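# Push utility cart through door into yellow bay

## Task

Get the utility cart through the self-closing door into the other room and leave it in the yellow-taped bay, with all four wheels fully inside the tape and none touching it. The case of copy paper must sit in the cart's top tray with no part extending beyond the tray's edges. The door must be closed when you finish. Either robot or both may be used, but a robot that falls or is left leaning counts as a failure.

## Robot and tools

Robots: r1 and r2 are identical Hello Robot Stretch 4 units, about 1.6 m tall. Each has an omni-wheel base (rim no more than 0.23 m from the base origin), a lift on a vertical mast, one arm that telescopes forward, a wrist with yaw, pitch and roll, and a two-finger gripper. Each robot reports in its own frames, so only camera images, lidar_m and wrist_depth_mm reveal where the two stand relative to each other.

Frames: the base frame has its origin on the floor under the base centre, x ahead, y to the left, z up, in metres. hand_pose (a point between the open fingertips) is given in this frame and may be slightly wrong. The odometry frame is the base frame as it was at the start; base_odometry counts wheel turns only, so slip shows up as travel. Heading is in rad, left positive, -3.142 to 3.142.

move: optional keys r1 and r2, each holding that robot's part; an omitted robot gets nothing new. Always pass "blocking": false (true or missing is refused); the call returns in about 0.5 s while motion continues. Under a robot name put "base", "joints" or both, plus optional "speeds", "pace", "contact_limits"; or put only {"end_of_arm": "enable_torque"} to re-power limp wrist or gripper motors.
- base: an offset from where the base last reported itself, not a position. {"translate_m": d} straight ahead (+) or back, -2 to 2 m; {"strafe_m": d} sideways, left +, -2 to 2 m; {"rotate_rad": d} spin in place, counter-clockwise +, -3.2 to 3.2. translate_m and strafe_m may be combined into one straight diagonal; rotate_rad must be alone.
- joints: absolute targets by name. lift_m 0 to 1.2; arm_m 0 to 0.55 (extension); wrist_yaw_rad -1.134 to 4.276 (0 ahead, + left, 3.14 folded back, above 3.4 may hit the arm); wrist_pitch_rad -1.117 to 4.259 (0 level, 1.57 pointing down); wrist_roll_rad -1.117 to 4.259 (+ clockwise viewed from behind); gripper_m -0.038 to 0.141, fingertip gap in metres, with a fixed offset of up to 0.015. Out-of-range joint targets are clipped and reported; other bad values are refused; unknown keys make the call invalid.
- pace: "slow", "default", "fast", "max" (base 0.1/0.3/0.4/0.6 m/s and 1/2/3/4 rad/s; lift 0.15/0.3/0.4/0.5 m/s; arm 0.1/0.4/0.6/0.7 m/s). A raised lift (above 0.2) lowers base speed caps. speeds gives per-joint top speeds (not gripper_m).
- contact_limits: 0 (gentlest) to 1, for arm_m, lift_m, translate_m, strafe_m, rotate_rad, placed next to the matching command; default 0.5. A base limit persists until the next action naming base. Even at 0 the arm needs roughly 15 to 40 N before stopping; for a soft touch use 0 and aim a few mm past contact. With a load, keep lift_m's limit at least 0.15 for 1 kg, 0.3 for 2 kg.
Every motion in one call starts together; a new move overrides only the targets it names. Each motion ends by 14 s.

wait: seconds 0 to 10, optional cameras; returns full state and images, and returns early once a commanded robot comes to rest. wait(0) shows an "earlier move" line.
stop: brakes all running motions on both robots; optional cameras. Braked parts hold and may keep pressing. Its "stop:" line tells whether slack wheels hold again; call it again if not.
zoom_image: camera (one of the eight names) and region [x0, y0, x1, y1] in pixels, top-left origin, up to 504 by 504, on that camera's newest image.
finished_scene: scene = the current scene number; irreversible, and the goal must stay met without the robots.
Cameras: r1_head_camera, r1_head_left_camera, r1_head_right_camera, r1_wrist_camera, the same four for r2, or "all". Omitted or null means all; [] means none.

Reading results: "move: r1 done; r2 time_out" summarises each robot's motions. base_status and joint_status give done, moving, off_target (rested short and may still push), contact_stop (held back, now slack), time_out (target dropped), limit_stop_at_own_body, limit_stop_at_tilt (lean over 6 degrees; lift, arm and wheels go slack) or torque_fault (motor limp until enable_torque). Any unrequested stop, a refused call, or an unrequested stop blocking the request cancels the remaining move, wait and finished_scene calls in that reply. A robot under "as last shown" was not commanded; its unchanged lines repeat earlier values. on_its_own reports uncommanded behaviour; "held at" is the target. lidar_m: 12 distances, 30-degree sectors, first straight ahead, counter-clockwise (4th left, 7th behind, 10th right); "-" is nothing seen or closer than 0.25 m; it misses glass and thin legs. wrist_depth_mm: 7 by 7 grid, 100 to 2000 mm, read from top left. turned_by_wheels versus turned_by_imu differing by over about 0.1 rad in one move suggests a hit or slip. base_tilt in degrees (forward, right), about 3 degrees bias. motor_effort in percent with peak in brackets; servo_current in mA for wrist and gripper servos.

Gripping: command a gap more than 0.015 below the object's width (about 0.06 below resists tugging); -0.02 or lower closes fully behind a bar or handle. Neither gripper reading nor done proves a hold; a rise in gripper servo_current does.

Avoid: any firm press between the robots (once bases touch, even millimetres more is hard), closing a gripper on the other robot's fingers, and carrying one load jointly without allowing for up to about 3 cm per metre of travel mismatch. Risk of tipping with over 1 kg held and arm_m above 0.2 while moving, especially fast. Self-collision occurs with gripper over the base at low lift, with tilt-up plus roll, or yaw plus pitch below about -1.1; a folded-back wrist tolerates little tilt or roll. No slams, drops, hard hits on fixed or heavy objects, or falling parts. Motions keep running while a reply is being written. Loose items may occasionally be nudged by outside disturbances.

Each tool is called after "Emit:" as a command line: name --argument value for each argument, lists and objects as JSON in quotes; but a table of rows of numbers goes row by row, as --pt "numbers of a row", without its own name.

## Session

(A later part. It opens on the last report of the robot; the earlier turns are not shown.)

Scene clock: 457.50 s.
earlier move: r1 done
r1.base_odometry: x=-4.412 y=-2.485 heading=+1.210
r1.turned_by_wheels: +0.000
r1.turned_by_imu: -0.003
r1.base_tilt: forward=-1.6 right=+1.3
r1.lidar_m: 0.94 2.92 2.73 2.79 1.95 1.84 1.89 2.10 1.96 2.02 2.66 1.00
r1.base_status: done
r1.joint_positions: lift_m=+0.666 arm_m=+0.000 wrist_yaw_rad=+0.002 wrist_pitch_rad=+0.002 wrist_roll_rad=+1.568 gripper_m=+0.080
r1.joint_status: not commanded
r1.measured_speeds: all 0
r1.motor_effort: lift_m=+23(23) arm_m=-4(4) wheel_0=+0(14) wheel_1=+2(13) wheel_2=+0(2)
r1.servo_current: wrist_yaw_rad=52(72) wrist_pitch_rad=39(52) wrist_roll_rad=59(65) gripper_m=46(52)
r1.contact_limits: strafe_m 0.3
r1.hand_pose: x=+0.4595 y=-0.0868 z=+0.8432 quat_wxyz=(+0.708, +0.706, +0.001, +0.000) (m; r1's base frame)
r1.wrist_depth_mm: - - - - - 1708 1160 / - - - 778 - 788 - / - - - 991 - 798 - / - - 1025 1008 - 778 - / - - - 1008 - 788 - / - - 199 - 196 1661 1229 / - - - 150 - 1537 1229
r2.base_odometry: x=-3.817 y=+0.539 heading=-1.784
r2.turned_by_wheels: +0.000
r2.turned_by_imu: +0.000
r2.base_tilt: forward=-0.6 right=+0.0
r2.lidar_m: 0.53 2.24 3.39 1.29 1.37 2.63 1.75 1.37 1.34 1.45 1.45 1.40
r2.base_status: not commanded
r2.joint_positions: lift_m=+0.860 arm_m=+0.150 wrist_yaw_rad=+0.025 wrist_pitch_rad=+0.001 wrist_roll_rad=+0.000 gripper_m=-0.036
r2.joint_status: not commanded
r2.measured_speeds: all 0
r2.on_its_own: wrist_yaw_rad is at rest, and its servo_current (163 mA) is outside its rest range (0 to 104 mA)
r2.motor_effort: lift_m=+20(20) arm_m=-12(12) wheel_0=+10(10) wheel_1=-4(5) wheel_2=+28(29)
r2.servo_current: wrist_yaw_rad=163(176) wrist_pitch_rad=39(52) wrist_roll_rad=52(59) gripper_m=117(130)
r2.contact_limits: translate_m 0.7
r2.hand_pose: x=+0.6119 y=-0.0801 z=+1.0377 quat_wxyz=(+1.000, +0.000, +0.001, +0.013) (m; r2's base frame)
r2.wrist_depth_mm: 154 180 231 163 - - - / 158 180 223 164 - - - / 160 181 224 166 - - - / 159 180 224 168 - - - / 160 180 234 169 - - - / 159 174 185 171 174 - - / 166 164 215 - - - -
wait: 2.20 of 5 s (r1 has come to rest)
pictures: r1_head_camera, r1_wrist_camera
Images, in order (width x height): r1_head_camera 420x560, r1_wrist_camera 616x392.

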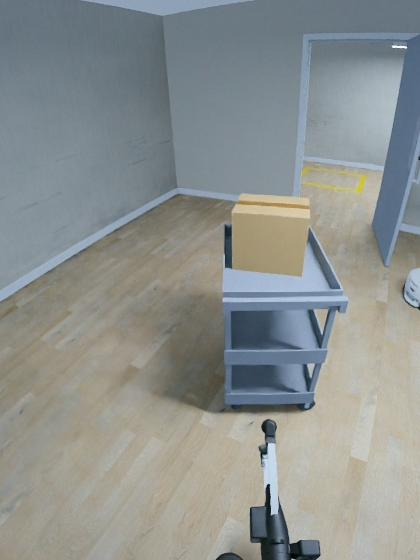

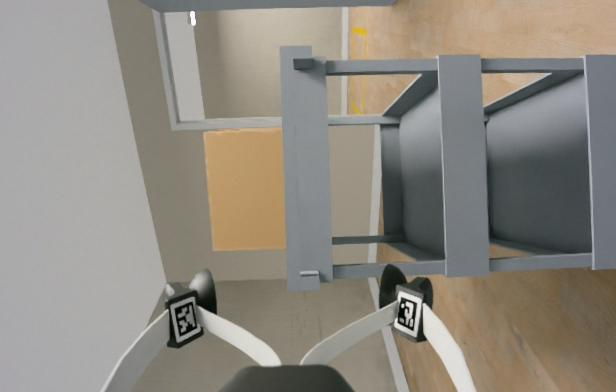

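Emit:
move --r1 '{"base":{"rotate_rad":-0.045}}' --blocking false --cameras '[]'

Emit:
wait --seconds 2 --cameras '[]'

Emit:
move --r1 '{"base":{"translate_m":0.47},"contact_limits":{"translate_m":0.15}}' --blocking false --cameras '[]'

Emit:
wait --seconds 4 --cameras '["r1_wrist_camera","r1_head_camera"]'

Scene clock: 477.77 s.
move: r1 moving
r1.base_odometry: x=-4.412 y=-2.485 heading=+1.165
r1.turned_by_wheels: -0.045
r1.turned_by_imu: -0.045
r1.base_tilt: forward=-1.6 right=+1.3
r1.lidar_m: 0.93 2.97 2.71 2.79 1.97 1.83 1.86 2.11 1.97 2.04 2.58 0.99
r1.base_status: rotate_rad moving
r1.joint_positions: lift_m=+0.666 arm_m=+0.000 wrist_yaw_rad=+0.002 wrist_pitch_rad=+0.002 wrist_roll_rad=+1.568 gripper_m=+0.080
r1.joint_status: not commanded
r1.measured_speeds: all 0
r1.motor_effort: lift_m=+23(23) arm_m=-4(4) wheel_0=+1(5) wheel_1=+0(6) wheel_2=+1(6)
r1.servo_current: wrist_yaw_rad=72(72) wrist_pitch_rad=39(52) wrist_roll_rad=46(59) gripper_m=46(46)
r1.hand_pose: x=+0.4595 y=-0.0868 z=+0.8432 quat_wxyz=(+0.708, +0.706, +0.001, +0.000) (m; r1's base frame)
r1.wrist_depth_mm: - - - - - 1708 1182 / - - - - - 1430 1118 / - - - 991 - 788 - / - - 1008 1008 - 798 - / - - - 1008 - 788 - / - - 199 - 195 1537 1205 / - - - 150 - 1537 1255
r2: as last shown
r2.lidar_m: 0.53 2.25 3.39 1.29 1.35 2.60 1.77 1.37 1.34 1.45 1.45 1.42
r2.on_its_own: wrist_yaw_rad is at rest, and its servo_current (169 mA) is outside its rest range (0 to 104 mA)
r2.motor_effort: lift_m=+20(20) arm_m=-12(12) wheel_0=+10(10) wheel_1=-4(5) wheel_2=+28(28)
r2.servo_current: wrist_yaw_rad=169(169) wrist_pitch_rad=39(46) wrist_roll_rad=39(65) gripper_m=111(130)
r2.contact_limits: translate_m 0.7
r2.wrist_depth_mm: 154 179 230 164 - - - / 158 179 224 164 - - - / 159 180 224 166 - - - / 159 180 224 168 - - - / 160 180 233 169 - - - / 159 174 185 171 174 - - / 166 163 215 - - - -
pictures: none
No camera images: "cameras" was empty.

Scene clock: 477.87 s.
earlier move: r1 done
r1.base_odometry: x=-4.412 y=-2.485 heading=+1.165
r1.turned_by_wheels: +0.000
r1.turned_by_imu: +0.000
r1.base_tilt: forward=-1.6 right=+1.3
r1.lidar_m: 0.93 2.96 2.74 2.78 2.01 1.82 1.87 2.13 1.97 2.01 2.57 1.00
r1.base_status: done
r1.joint_positions: lift_m=+0.666 arm_m=+0.000 wrist_yaw_rad=+0.002 wrist_pitch_rad=+0.002 wrist_roll_rad=+1.568 gripper_m=+0.080
r1.joint_status: not commanded
r1.measured_speeds: all 0
r1.motor_effort: lift_m=+23(23) arm_m=-4(4) wheel_0=+2(5) wheel_1=+0(6) wheel_2=+0(6)
r1.servo_current: wrist_yaw_rad=52(72) wrist_pitch_rad=46(52) wrist_roll_rad=33(59) gripper_m=46(46)
r1.hand_pose: x=+0.4595 y=-0.0868 z=+0.8432 quat_wxyz=(+0.708, +0.706, +0.001, +0.000) (m; r1's base frame)
r1.wrist_depth_mm: - - - - - 1708 1182 / - - - - - 1397 1138 / - - - 991 - 788 - / - - 991 991 - 798 - / - - - 1042 - 778 - / - - 200 - 195 1537 1229 / - - - 150 - 1537 1255
r2.base_odometry: x=-3.817 y=+0.539 heading=-1.784
r2.turned_by_wheels: +0.000
r2.turned_by_imu: +0.000
r2.base_tilt: forward=-0.6 right=+0.0
r2.lidar_m: 0.52 2.25 3.40 1.30 1.37 2.63 1.77 1.38 1.35 1.48 1.43 1.41
r2.base_status: not commanded
r2.joint_positions: lift_m=+0.860 arm_m=+0.150 wrist_yaw_rad=+0.025 wrist_pitch_rad=+0.001 wrist_roll_rad=+0.000 gripper_m=-0.036
r2.joint_status: not commanded
r2.measured_speeds: all 0
r2.on_its_own: wrist_yaw_rad is at rest, and its servo_current (150 mA) is outside its rest range (0 to 104 mA)
r2.motor_effort: lift_m=+20(20) arm_m=-12(12) wheel_0=+9(10) wheel_1=-4(5) wheel_2=+28(28)
r2.servo_current: wrist_yaw_rad=150(169) wrist_pitch_rad=46(46) wrist_roll_rad=59(65) gripper_m=117(130)
r2.contact_limits: translate_m 0.7
r2.hand_pose: x=+0.6119 y=-0.0801 z=+1.0377 quat_wxyz=(+1.000, +0.000, +0.001, +0.013) (m; r2's base frame)
r2.wrist_depth_mm: 154 179 231 163 - - - / 158 180 224 164 - - - / 159 180 224 166 - - - / 159 181 224 168 - - - / 160 180 233 169 - - - / 159 175 185 171 175 - - / 166 163 215 - - - -
wait: 0.10 of 2 s (r1 has come to rest)
pictures: none
No camera images: "cameras" was empty.

Scene clock: 478.37 s.
move: r1 moving
r1.base_odometry: x=-4.400 y=-2.456 heading=+1.165
r1.turned_by_wheels: +0.000
r1.turned_by_imu: +0.000
r1.base_tilt: forward=-1.6 right=+1.3
r1.lidar_m: 0.89 2.97 2.70 2.74 1.99 1.85 1.90 2.11 1.99 2.02 2.59 0.94
r1.base_status: translate_m moving
r1.joint_positions: lift_m=+0.666 arm_m=+0.000 wrist_yaw_rad=+0.002 wrist_pitch_rad=+0.002 wrist_roll_rad=+1.568 gripper_m=+0.080
r1.joint_status: not commanded
r1.measured_speeds: translate_m=+0.122 strafe_m=-0.001 rotate_rad=+0.004 lift_m=+0.000 arm_m=+0.000 wrist_yaw_rad=+0.000 wrist_pitch_rad=+0.000 wrist_roll_rad=+0.000
r1.motor_effort: lift_m=+23(23) arm_m=-4(4) wheel_0=+7(7) wheel_1=+5(8) wheel_2=-9(9)
r1.servo_current: wrist_yaw_rad=52(65) wrist_pitch_rad=39(46) wrist_roll_rad=46(59) gripper_m=46(52)
r1.contact_limits: translate_m 0.15
r1.hand_pose: x=+0.4595 y=-0.0868 z=+0.8432 quat_wxyz=(+0.708, +0.706, +0.001, +0.000) (m; r1's base frame)
r1.wrist_depth_mm: - - - - - 1661 1182 / - - - - - 778 - / - - - - - 759 - / - - 976 960 - 759 - / - - - 991 - 768 - / - - 199 - 191 1661 1229 / - - - 150 - 1576 1229
r2.base_odometry: x=-3.817 y=+0.539 heading=-1.784
r2.turned_by_wheels: +0.000
r2.turned_by_imu: +0.000
r2.base_tilt: forward=-0.6 right=+0.0
r2.lidar_m: 0.53 2.23 3.39 1.30 1.37 4.07 1.79 1.37 1.32 1.45 1.43 1.41
r2.base_status: not commanded
r2.joint_positions: lift_m=+0.860 arm_m=+0.150 wrist_yaw_rad=+0.025 wrist_pitch_rad=+0.001 wrist_roll_rad=+0.000 gripper_m=-0.036
r2.joint_status: not commanded
r2.measured_speeds: all 0
r2.motor_effort: lift_m=+20(20) arm_m=-12(12) wheel_0=+10(10) wheel_1=-4(5) wheel_2=+28(28)
r2.servo_current: wrist_yaw_rad=150(163) wrist_pitch_rad=39(46) wrist_roll_rad=46(52) gripper_m=111(124)
r2.contact_limits: translate_m 0.7
r2.hand_pose: x=+0.6119 y=-0.0801 z=+1.0377 quat_wxyz=(+1.000, +0.000, +0.001, +0.013) (m; r2's base frame)
r2.wrist_depth_mm: 154 179 231 164 - - - / 158 179 224 164 - - - / 160 180 224 166 - - - / 160 181 224 168 - - - / 160 180 233 169 - - - / 159 174 184 170 174 - - / 166 163 215 - - - -
pictures: none
No camera images: "cameras" was empty.

Scene clock: 480.93 s.
earlier move: r1 done
r1.base_odometry: x=-4.227 y=-2.053 heading=+1.165
r1.turned_by_wheels: +0.000
r1.turned_by_imu: +0.000
r1.base_tilt: forward=-1.6 right=+1.3
r1.lidar_m: 0.46 2.75 2.52 2.59 2.42 2.26 2.30 2.35 2.15 2.20 2.04 0.53
r1.base_status: done
r1.joint_positions: lift_m=+0.666 arm_m=+0.000 wrist_yaw_rad=+0.002 wrist_pitch_rad=+0.002 wrist_roll_rad=+1.568 gripper_m=+0.080
r1.joint_status: not commanded
r1.measured_speeds: all 0
r1.motor_effort: lift_m=+23(23) arm_m=-4(4) wheel_0=+0(8) wheel_1=+1(8) wheel_2=+0(10)
r1.servo_current: wrist_yaw_rad=39(65) wrist_pitch_rad=46(52) wrist_roll_rad=59(65) gripper_m=46(52)
r1.contact_limits: translate_m 0.15
r1.hand_pose: x=+0.4595 y=-0.0868 z=+0.8432 quat_wxyz=(+0.708, +0.706, +0.001, +0.000) (m; r1's base frame)
r1.wrist_depth_mm: - - - 322 - 1983 - / - - - 322 - - - / - 530 521 - - - - / - 544 535 - - - - / - - 554 - 317 - - / - - 211 - 195 - - / - - - 138 - 1464 455
r2.base_odometry: x=-3.817 y=+0.539 heading=-1.784
r2.turned_by_wheels: +0.000
r2.turned_by_imu: +0.000
r2.base_tilt: forward=-0.6 right=+0.0
r2.lidar_m: 0.51 2.24 3.40 1.29 1.37 4.05 1.80 1.39 1.33 1.45 1.42 1.41
r2.base_status: not commanded
r2.joint_positions: lift_m=+0.860 arm_m=+0.150 wrist_yaw_rad=+0.025 wrist_pitch_rad=+0.001 wrist_roll_rad=+0.000 gripper_m=-0.036
r2.joint_status: not commanded
r2.measured_speeds: all 0
r2.on_its_own: wrist_yaw_rad is at rest, and its servo_current (156 mA) is outside its rest range (0 to 104 mA)
r2.motor_effort: lift_m=+20(20) arm_m=-11(12) wheel_0=+10(10) wheel_1=-4(5) wheel_2=+28(29)
r2.servo_current: wrist_yaw_rad=156(169) wrist_pitch_rad=46(46) wrist_roll_rad=46(65) gripper_m=117(130)
r2.contact_limits: translate_m 0.7
r2.hand_pose: x=+0.6119 y=-0.0801 z=+1.0377 quat_wxyz=(+1.000, +0.000, +0.001, +0.013) (m; r2's base frame)
r2.wrist_depth_mm: 154 179 231 164 - - - / 158 180 224 164 - - - / 159 180 224 166 - - - / 160 181 224 168 - - - / 160 180 234 169 - - - / 159 175 184 170 174 - - / 166 163 216 - - - -
wait: 2.57 of 4 s (r1 has come to rest)
pictures: r1_head_camera, r1_wrist_camera
Images, in order (width x height): r1_head_camera 420x560, r1_wrist_camera 616x392.

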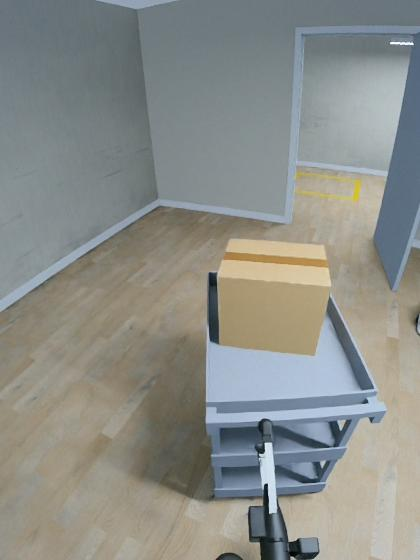

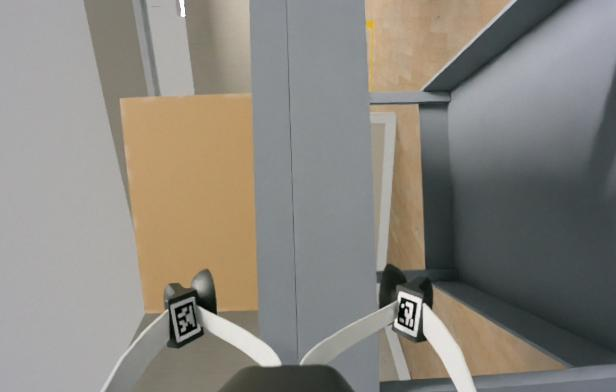

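Emit:
move --blocking false --r1 '{"base":{"translate_m":0.1},"pace":"slow","contact_limits":{"translate_m":0.15}}' --cameras '[]'

Emit:
wait --seconds 4 --cameras '["r1_wrist_camera","r1_head_camera"]'

Scene clock: 503.97 s.
move: r1 moving
r1.base_odometry: x=-4.222 y=-2.041 heading=+1.165
r1.turned_by_wheels: +0.000
r1.turned_by_imu: +0.000
r1.base_tilt: forward=-1.6 right=+1.3
r1.lidar_m: 0.46 2.76 2.52 2.57 2.45 2.25 2.33 2.35 2.17 2.22 2.03 0.50
r1.base_status: translate_m moving
r1.joint_positions: lift_m=+0.666 arm_m=+0.000 wrist_yaw_rad=+0.002 wrist_pitch_rad=+0.002 wrist_roll_rad=+1.568 gripper_m=+0.080
r1.joint_status: not commanded
r1.measured_speeds: translate_m=+0.048 strafe_m=+0.000 rotate_rad=+0.000 lift_m=+0.000 arm_m=+0.000 wrist_yaw_rad=+0.000 wrist_pitch_rad=+0.000 wrist_roll_rad=+0.000
r1.motor_effort: lift_m=+23(23) arm_m=-4(4) wheel_0=+4(4) wheel_1=+4(6) wheel_2=-5(6)
r1.servo_current: wrist_yaw_rad=46(52) wrist_pitch_rad=39(46) wrist_roll_rad=46(59) gripper_m=46(52)
r1.contact_limits: translate_m 0.15
r1.hand_pose: x=+0.4595 y=-0.0868 z=+0.8432 quat_wxyz=(+0.708, +0.706, +0.001, +0.000) (m; r1's base frame)
r1.wrist_depth_mm: - - - 310 - 1863 - / - - - - - - - / - 517 512 - - - - / - 530 525 - - - - / - - 544 - 307 - - / - - 211 - 195 - - / - - - 139 - 1430 1205
r2.base_odometry: x=-3.817 y=+0.539 heading=-1.784
r2.turned_by_wheels: +0.000
r2.turned_by_imu: +0.000
r2.base_tilt: forward=-0.6 right=+0.1
r2.lidar_m: 0.54 2.23 3.38 1.28 1.35 4.06 1.79 1.39 1.34 1.44 1.43 1.41
r2.base_status: not commanded
r2.joint_positions: lift_m=+0.860 arm_m=+0.150 wrist_yaw_rad=+0.025 wrist_pitch_rad=+0.001 wrist_roll_rad=+0.000 gripper_m=-0.036
r2.joint_status: not commanded
r2.measured_speeds: all 0
r2.motor_effort: lift_m=+20(20) arm_m=-12(12) wheel_0=+9(10) wheel_1=-4(5) wheel_2=+28(28)
r2.servo_current: wrist_yaw_rad=169(169) wrist_pitch_rad=39(46) wrist_roll_rad=59(59) gripper_m=117(124)
r2.contact_limits: translate_m 0.7
r2.hand_pose: x=+0.6119 y=-0.0801 z=+1.0377 quat_wxyz=(+1.000, +0.000, +0.001, +0.013) (m; r2's base frame)
r2.wrist_depth_mm: 153 179 231 164 - - - / 158 180 224 165 - - - / 159 180 224 166 - - - / 160 181 224 168 - - - / 160 180 233 169 - - - / 158 175 184 170 174 - - / 166 164 215 - - - -
pictures: none
No camera images: "cameras" was empty.

Scene clock: 505.73 s.
earlier move: r1 done
r1.base_odometry: x=-4.187 y=-1.961 heading=+1.165
r1.turned_by_wheels: +0.000
r1.turned_by_imu: -0.001
r1.base_tilt: forward=-1.6 right=+1.3
r1.lidar_m: 0.38 2.74 2.51 2.54 2.56 2.35 2.41 2.37 2.19 2.24 1.98 0.43
r1.base_status: done
r1.joint_positions: lift_m=+0.666 arm_m=+0.000 wrist_yaw_rad=-0.001 wrist_pitch_rad=+0.003 wrist_roll_rad=+1.569 gripper_m=+0.080
r1.joint_status: not commanded
r1.measured_speeds: all 0
r1.motor_effort: lift_m=+23(23) arm_m=+4(4) wheel_0=+4(9) wheel_1=+2(6) wheel_2=-6(8)
r1.servo_current: wrist_yaw_rad=46(72) wrist_pitch_rad=46(59) wrist_roll_rad=65(65) gripper_m=46(52)
r1.contact_limits: translate_m 0.15
r1.hand_pose: x=+0.4592 y=-0.0876 z=+0.8430 quat_wxyz=(+0.708, +0.707, +0.001, -0.001) (m; r1's base frame)
r1.wrist_depth_mm: - - - 252 254 1863 - / - - - 250 252 831 - / - 455 455 247 248 - - / - 466 462 244 244 - - / - 473 477 240 243 - - / - 484 189 239 194 - - / - - - 140 238 1618 -
r2.base_odometry: x=-3.817 y=+0.539 heading=-1.784
r2.turned_by_wheels: +0.000
r2.turned_by_imu: +0.000
r2.base_tilt: forward=-0.6 right=+0.0
r2.lidar_m: 0.52 2.25 3.39 1.31 1.37 4.06 1.78 1.37 1.34 1.46 1.42 1.41
r2.base_status: not commanded
r2.joint_positions: lift_m=+0.860 arm_m=+0.150 wrist_yaw_rad=+0.025 wrist_pitch_rad=+0.001 wrist_roll_rad=+0.000 gripper_m=-0.036
r2.joint_status: not commanded
r2.measured_speeds: all 0
r2.on_its_own: wrist_yaw_rad is at rest, and its servo_current (163 mA) is outside its rest range (0 to 104 mA)
r2.motor_effort: lift_m=+20(20) arm_m=-11(12) wheel_0=+10(10) wheel_1=-4(5) wheel_2=+28(28)
r2.servo_current: wrist_yaw_rad=163(169) wrist_pitch_rad=46(46) wrist_roll_rad=46(59) gripper_m=117(130)
r2.contact_limits: translate_m 0.7
r2.hand_pose: x=+0.6119 y=-0.0801 z=+1.0377 quat_wxyz=(+1.000, +0.000, +0.001, +0.013) (m; r2's base frame)
r2.wrist_depth_mm: 154 179 231 163 - - - / 158 179 224 165 - - - / 159 180 224 166 - - - / 159 181 224 168 - - - / 160 180 233 169 - - - / 159 175 184 171 174 - - / 166 164 215 - - - -
wait: 1.77 of 4 s (r1 has come to rest)
pictures: r1_head_camera, r1_wrist_camera
Images, in order (width x height): r1_head_camera 420x560, r1_wrist_camera 616x392.

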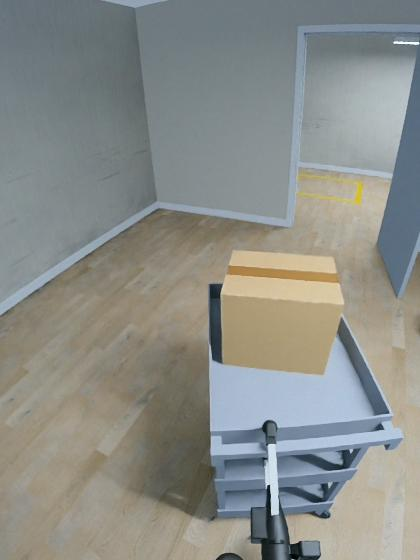

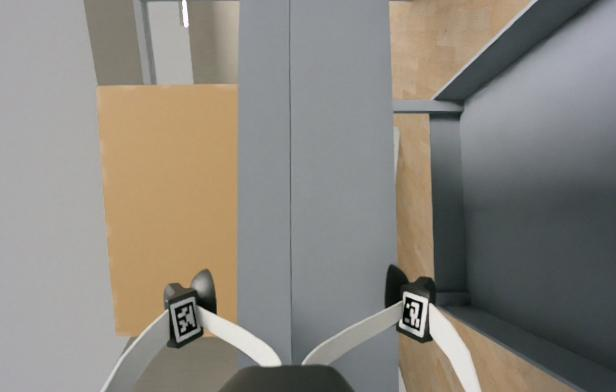

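Emit:
move --blocking false --r1 '{"base":{"translate_m":0.03},"pace":"slow","contact_limits":{"translate_m":0.15}}' --cameras '[]'

Emit:
wait --seconds 2 --cameras '[]'

Emit:
move --blocking false --r1 '{"joints":{"gripper_m":-0.02}}' --cameras '[]'

Emit:
wait --seconds 2 --cameras '["r1_wrist_camera"]'

Scene clock: 512.57 s.
move: r1 moving
r1.base_odometry: x=-4.182 y=-1.950 heading=+1.165
r1.turned_by_wheels: +0.000
r1.turned_by_imu: +0.000
r1.base_tilt: forward=-1.6 right=+1.2
r1.lidar_m: 0.40 2.72 2.47 2.54 2.53 2.34 2.40 2.38 2.20 2.25 1.95 0.43
r1.base_status: translate_m moving
r1.joint_positions: lift_m=+0.666 arm_m=+0.000 wrist_yaw_rad=-0.002 wrist_pitch_rad=+0.003 wrist_roll_rad=+1.569 gripper_m=+0.080
r1.joint_status: not commanded
r1.measured_speeds: translate_m=+0.049 strafe_m=+0.000 rotate_rad=+0.004 lift_m=+0.000 arm_m=+0.000 wrist_yaw_rad=+0.000 wrist_pitch_rad=+0.001 wrist_roll_rad=+0.000
r1.motor_effort: lift_m=+23(23) arm_m=+4(4) wheel_0=+7(7) wheel_1=+6(6) wheel_2=-11(14)
r1.servo_current: wrist_yaw_rad=72(72) wrist_pitch_rad=46(46) wrist_roll_rad=52(65) gripper_m=39(46)
r1.contact_limits: translate_m 0.15
r1.hand_pose: x=+0.4590 y=-0.0881 z=+0.8429 quat_wxyz=(+0.708, +0.707, +0.000, -0.002) (m; r1's base frame)
r1.wrist_depth_mm: - - - 247 248 1863 - / - - - 244 247 - - / - 442 455 243 244 - - / - 462 462 239 240 - - / - 473 466 237 239 - - / - 480 189 236 204 - - / - - - 142 234 1756 -
r2.base_odometry: x=-3.817 y=+0.539 heading=-1.784
r2.turned_by_wheels: +0.000
r2.turned_by_imu: +0.001
r2.base_tilt: forward=-0.5 right=+0.0
r2.lidar_m: 0.54 2.23 3.38 1.27 1.35 4.05 1.76 1.38 1.34 1.44 1.44 1.39
r2.base_status: not commanded
r2.joint_positions: lift_m=+0.860 arm_m=+0.150 wrist_yaw_rad=+0.025 wrist_pitch_rad=+0.001 wrist_roll_rad=+0.000 gripper_m=-0.036
r2.joint_status: not commanded
r2.measured_speeds: all 0
r2.motor_effort: lift_m=+20(20) arm_m=-12(12) wheel_0=+9(10) wheel_1=-4(4) wheel_2=+28(28)
r2.servo_current: wrist_yaw_rad=163(169) wrist_pitch_rad=39(46) wrist_roll_rad=52(52) gripper_m=117(124)
r2.contact_limits: translate_m 0.7
r2.hand_pose: x=+0.6119 y=-0.0801 z=+1.0377 quat_wxyz=(+1.000, +0.000, +0.001, +0.013) (m; r2's base frame)
r2.wrist_depth_mm: 154 179 232 164 - - - / 158 179 223 164 - - - / 159 180 224 166 - - - / 159 180 224 169 - - - / 160 180 232 170 - - - / 158 175 185 170 174 - - / 166 163 215 - - - -
pictures: none
No camera images: "cameras" was empty.

Scene clock: 513.43 s.
earlier move: r1 done
r1.base_odometry: x=-4.176 y=-1.934 heading=+1.165
r1.turned_by_wheels: +0.000
r1.turned_by_imu: +0.000
r1.base_tilt: forward=-1.6 right=+1.3
r1.lidar_m: 0.39 2.68 2.49 2.51 2.57 2.37 2.42 2.39 2.20 2.25 1.92 0.42
r1.base_status: done
r1.joint_positions: lift_m=+0.666 arm_m=+0.000 wrist_yaw_rad=-0.002 wrist_pitch_rad=+0.003 wrist_roll_rad=+1.569 gripper_m=+0.080
r1.joint_status: not commanded
r1.measured_speeds: all 0
r1.motor_effort: lift_m=+23(23) arm_m=+4(4) wheel_0=+7(9) wheel_1=+4(7) wheel_2=-6(14)
r1.servo_current: wrist_yaw_rad=59(72) wrist_pitch_rad=46(46) wrist_roll_rad=39(72) gripper_m=39(46)
r1.contact_limits: translate_m 0.15
r1.hand_pose: x=+0.4590 y=-0.0881 z=+0.8429 quat_wxyz=(+0.708, +0.707, +0.000, -0.002) (m; r1's base frame)
r1.wrist_depth_mm: - - - 246 247 1983 - / - - 442 245 246 - - / - 445 452 244 244 - - / - 462 462 243 241 - - / - 477 473 240 241 - - / - 484 189 238 207 - - / - - - 140 238 1756 -
r2.base_odometry: x=-3.817 y=+0.539 heading=-1.784
r2.turned_by_wheels: +0.000
r2.turned_by_imu: +0.000
r2.base_tilt: forward=-0.6 right=+0.0
r2.lidar_m: 0.53 2.27 3.41 1.27 1.34 4.04 1.76 1.38 1.34 1.45 1.44 1.40
r2.base_status: not commanded
r2.joint_positions: lift_m=+0.860 arm_m=+0.150 wrist_yaw_rad=+0.025 wrist_pitch_rad=+0.001 wrist_roll_rad=+0.000 gripper_m=-0.036
r2.joint_status: not commanded
r2.measured_speeds: all 0
r2.on_its_own: wrist_yaw_rad is at rest, and its servo_current (163 mA) is outside its rest range (0 to 104 mA)
r2.motor_effort: lift_m=+20(20) arm_m=-12(12) wheel_0=+9(10) wheel_1=-4(5) wheel_2=+28(29)
r2.servo_current: wrist_yaw_rad=163(169) wrist_pitch_rad=39(46) wrist_roll_rad=33(59) gripper_m=117(124)
r2.contact_limits: translate_m 0.7
r2.hand_pose: x=+0.6119 y=-0.0801 z=+1.0377 quat_wxyz=(+1.000, +0.000, +0.001, +0.013) (m; r2's base frame)
r2.wrist_depth_mm: 154 179 232 163 - - - / 158 180 224 165 - - - / 160 181 224 166 - - - / 159 181 224 168 - - - / 160 181 234 169 - - - / 159 174 184 171 174 - - / 166 163 216 - - - -
wait: 0.87 of 2 s (r1 has come to rest)
pictures: none
No camera images: "cameras" was empty.

Scene clock: 513.93 s.
move: r1 moving
r1.base_odometry: x=-4.176 y=-1.934 heading=+1.165
r1.turned_by_wheels: +0.000
r1.turned_by_imu: +0.000
r1.base_tilt: forward=-1.6 right=+1.2
r1.lidar_m: 0.39 2.70 2.49 2.51 2.55 2.36 2.43 2.39 2.22 2.26 1.97 0.44
r1.base_status: not commanded
r1.joint_positions: lift_m=+0.666 arm_m=+0.000 wrist_yaw_rad=-0.002 wrist_pitch_rad=+0.005 wrist_roll_rad=+1.569 gripper_m=+0.062
r1.joint_status: gripper_m moving
r1.measured_speeds: translate_m=+0.000 strafe_m=+0.000 rotate_rad=+0.000 lift_m=+0.000 arm_m=+0.000 wrist_yaw_rad=+0.000 wrist_pitch_rad=+0.015 wrist_roll_rad=+0.000
r1.motor_effort: lift_m=+23(23) arm_m=+4(4) wheel_0=+7(7) wheel_1=+4(4) wheel_2=-6(6)
r1.servo_current: wrist_yaw_rad=59(59) wrist_pitch_rad=46(46) wrist_roll_rad=39(65) gripper_m=98(124)
r1.contact_limits: translate_m 0.15
r1.hand_pose: x=+0.4590 y=-0.0881 z=+0.8423 quat_wxyz=(+0.708, +0.707, +0.001, -0.003) (m; r1's base frame)
r1.wrist_depth_mm: - - - 246 - 1863 - / - - 445 246 247 - - / - 449 445 244 245 - - / - 459 455 243 242 - - / - 473 473 241 242 - - / - 484 187 239 199 - - / - - - 138 239 1618 -
r2.base_odometry: x=-3.817 y=+0.539 heading=-1.784
r2.turned_by_wheels: +0.000
r2.turned_by_imu: +0.000
r2.base_tilt: forward=-0.6 right=+0.1
r2.lidar_m: 0.53 2.27 3.40 1.25 1.37 4.05 1.77 1.37 1.35 1.45 1.43 1.41
r2.base_status: not commanded
r2.joint_positions: lift_m=+0.860 arm_m=+0.150 wrist_yaw_rad=+0.025 wrist_pitch_rad=+0.001 wrist_roll_rad=+0.000 gripper_m=-0.036
r2.joint_status: not commanded
r2.measured_speeds: all 0
r2.motor_effort: lift_m=+20(20) arm_m=-12(12) wheel_0=+10(10) wheel_1=-4(5) wheel_2=+28(28)
r2.servo_current: wrist_yaw_rad=156(163) wrist_pitch_rad=39(46) wrist_roll_rad=59(59) gripper_m=117(124)
r2.contact_limits: translate_m 0.7
r2.hand_pose: x=+0.6119 y=-0.0801 z=+1.0377 quat_wxyz=(+1.000, +0.000, +0.001, +0.013) (m; r2's base frame)
r2.wrist_depth_mm: 153 179 231 163 - - - / 158 180 224 165 - - - / 159 180 223 166 - - - / 159 180 224 168 - - - / 160 181 234 169 - - - / 159 174 185 170 174 - - / 166 163 215 - - - -
pictures: none
No camera images: "cameras" was empty.

Scene clock: 515.17 s.
earlier move: r1 done
r1.base_odometry: x=-4.175 y=-1.934 heading=+1.165
r1.turned_by_wheels: +0.000
r1.turned_by_imu: +0.000
r1.base_tilt: forward=-1.6 right=+1.3
r1.lidar_m: 0.38 2.72 2.51 2.55 2.56 2.37 2.42 2.39 2.21 2.27 1.95 0.44
r1.base_status: not commanded
r1.joint_positions: lift_m=+0.666 arm_m=+0.000 wrist_yaw_rad=-0.002 wrist_pitch_rad=-0.003 wrist_roll_rad=+1.569 gripper_m=-0.019
r1.joint_status: all done
r1.measured_speeds: all 0
r1.motor_effort: lift_m=+22(23) arm_m=-4(4) wheel_0=+0(7) wheel_1=+1(4) wheel_2=+0(6)
r1.servo_current: wrist_yaw_rad=59(65) wrist_pitch_rad=52(52) wrist_roll_rad=33(65) gripper_m=72(156)
r1.contact_limits: translate_m 0.15
r1.hand_pose: x=+0.4591 y=-0.0881 z=+0.8447 quat_wxyz=(+0.708, +0.707, -0.002, +0.000) (m; r1's base frame)
r1.wrist_depth_mm: - - - 240 239 1863 - / - - 439 238 237 - - / - 449 449 236 237 - - / - 462 462 236 235 - - / - 473 469 235 236 - - / - 496 185 190 182 1863 - / - - - - 233 1537 1366
r2.base_odometry: x=-3.817 y=+0.539 heading=-1.784
r2.turned_by_wheels: +0.000
r2.turned_by_imu: +0.000
r2.base_tilt: forward=-0.6 right=+0.1
r2.lidar_m: 0.54 2.22 3.39 1.26 1.35 4.07 1.78 1.36 1.35 1.46 1.46 1.40
r2.base_status: not commanded
r2.joint_positions: lift_m=+0.860 arm_m=+0.150 wrist_yaw_rad=+0.025 wrist_pitch_rad=+0.001 wrist_roll_rad=+0.000 gripper_m=-0.036
r2.joint_status: not commanded
r2.measured_speeds: all 0
r2.on_its_own: wrist_yaw_rad is at rest, and its servo_current (163 mA) is outside its rest range (0 to 104 mA)
r2.motor_effort: lift_m=+20(20) arm_m=-12(12) wheel_0=+9(10) wheel_1=-4(5) wheel_2=+28(28)
r2.servo_current: wrist_yaw_rad=163(169) wrist_pitch_rad=46(46) wrist_roll_rad=52(65) gripper_m=111(124)
r2.contact_limits: translate_m 0.7
r2.hand_pose: x=+0.6119 y=-0.0801 z=+1.0377 quat_wxyz=(+1.000, +0.000, +0.001, +0.013) (m; r2's base frame)
r2.wrist_depth_mm: 154 179 231 163 - - - / 159 180 224 165 - - - / 159 180 225 166 - - - / 159 181 224 168 - - - / 160 181 233 169 - - - / 159 174 185 170 174 - - / 166 163 216 - - - -
wait: 1.23 of 2 s (r1 has come to rest)
pictures: r1_wrist_camera
Images, in order (width x height): r1_wrist_camera 616x392.

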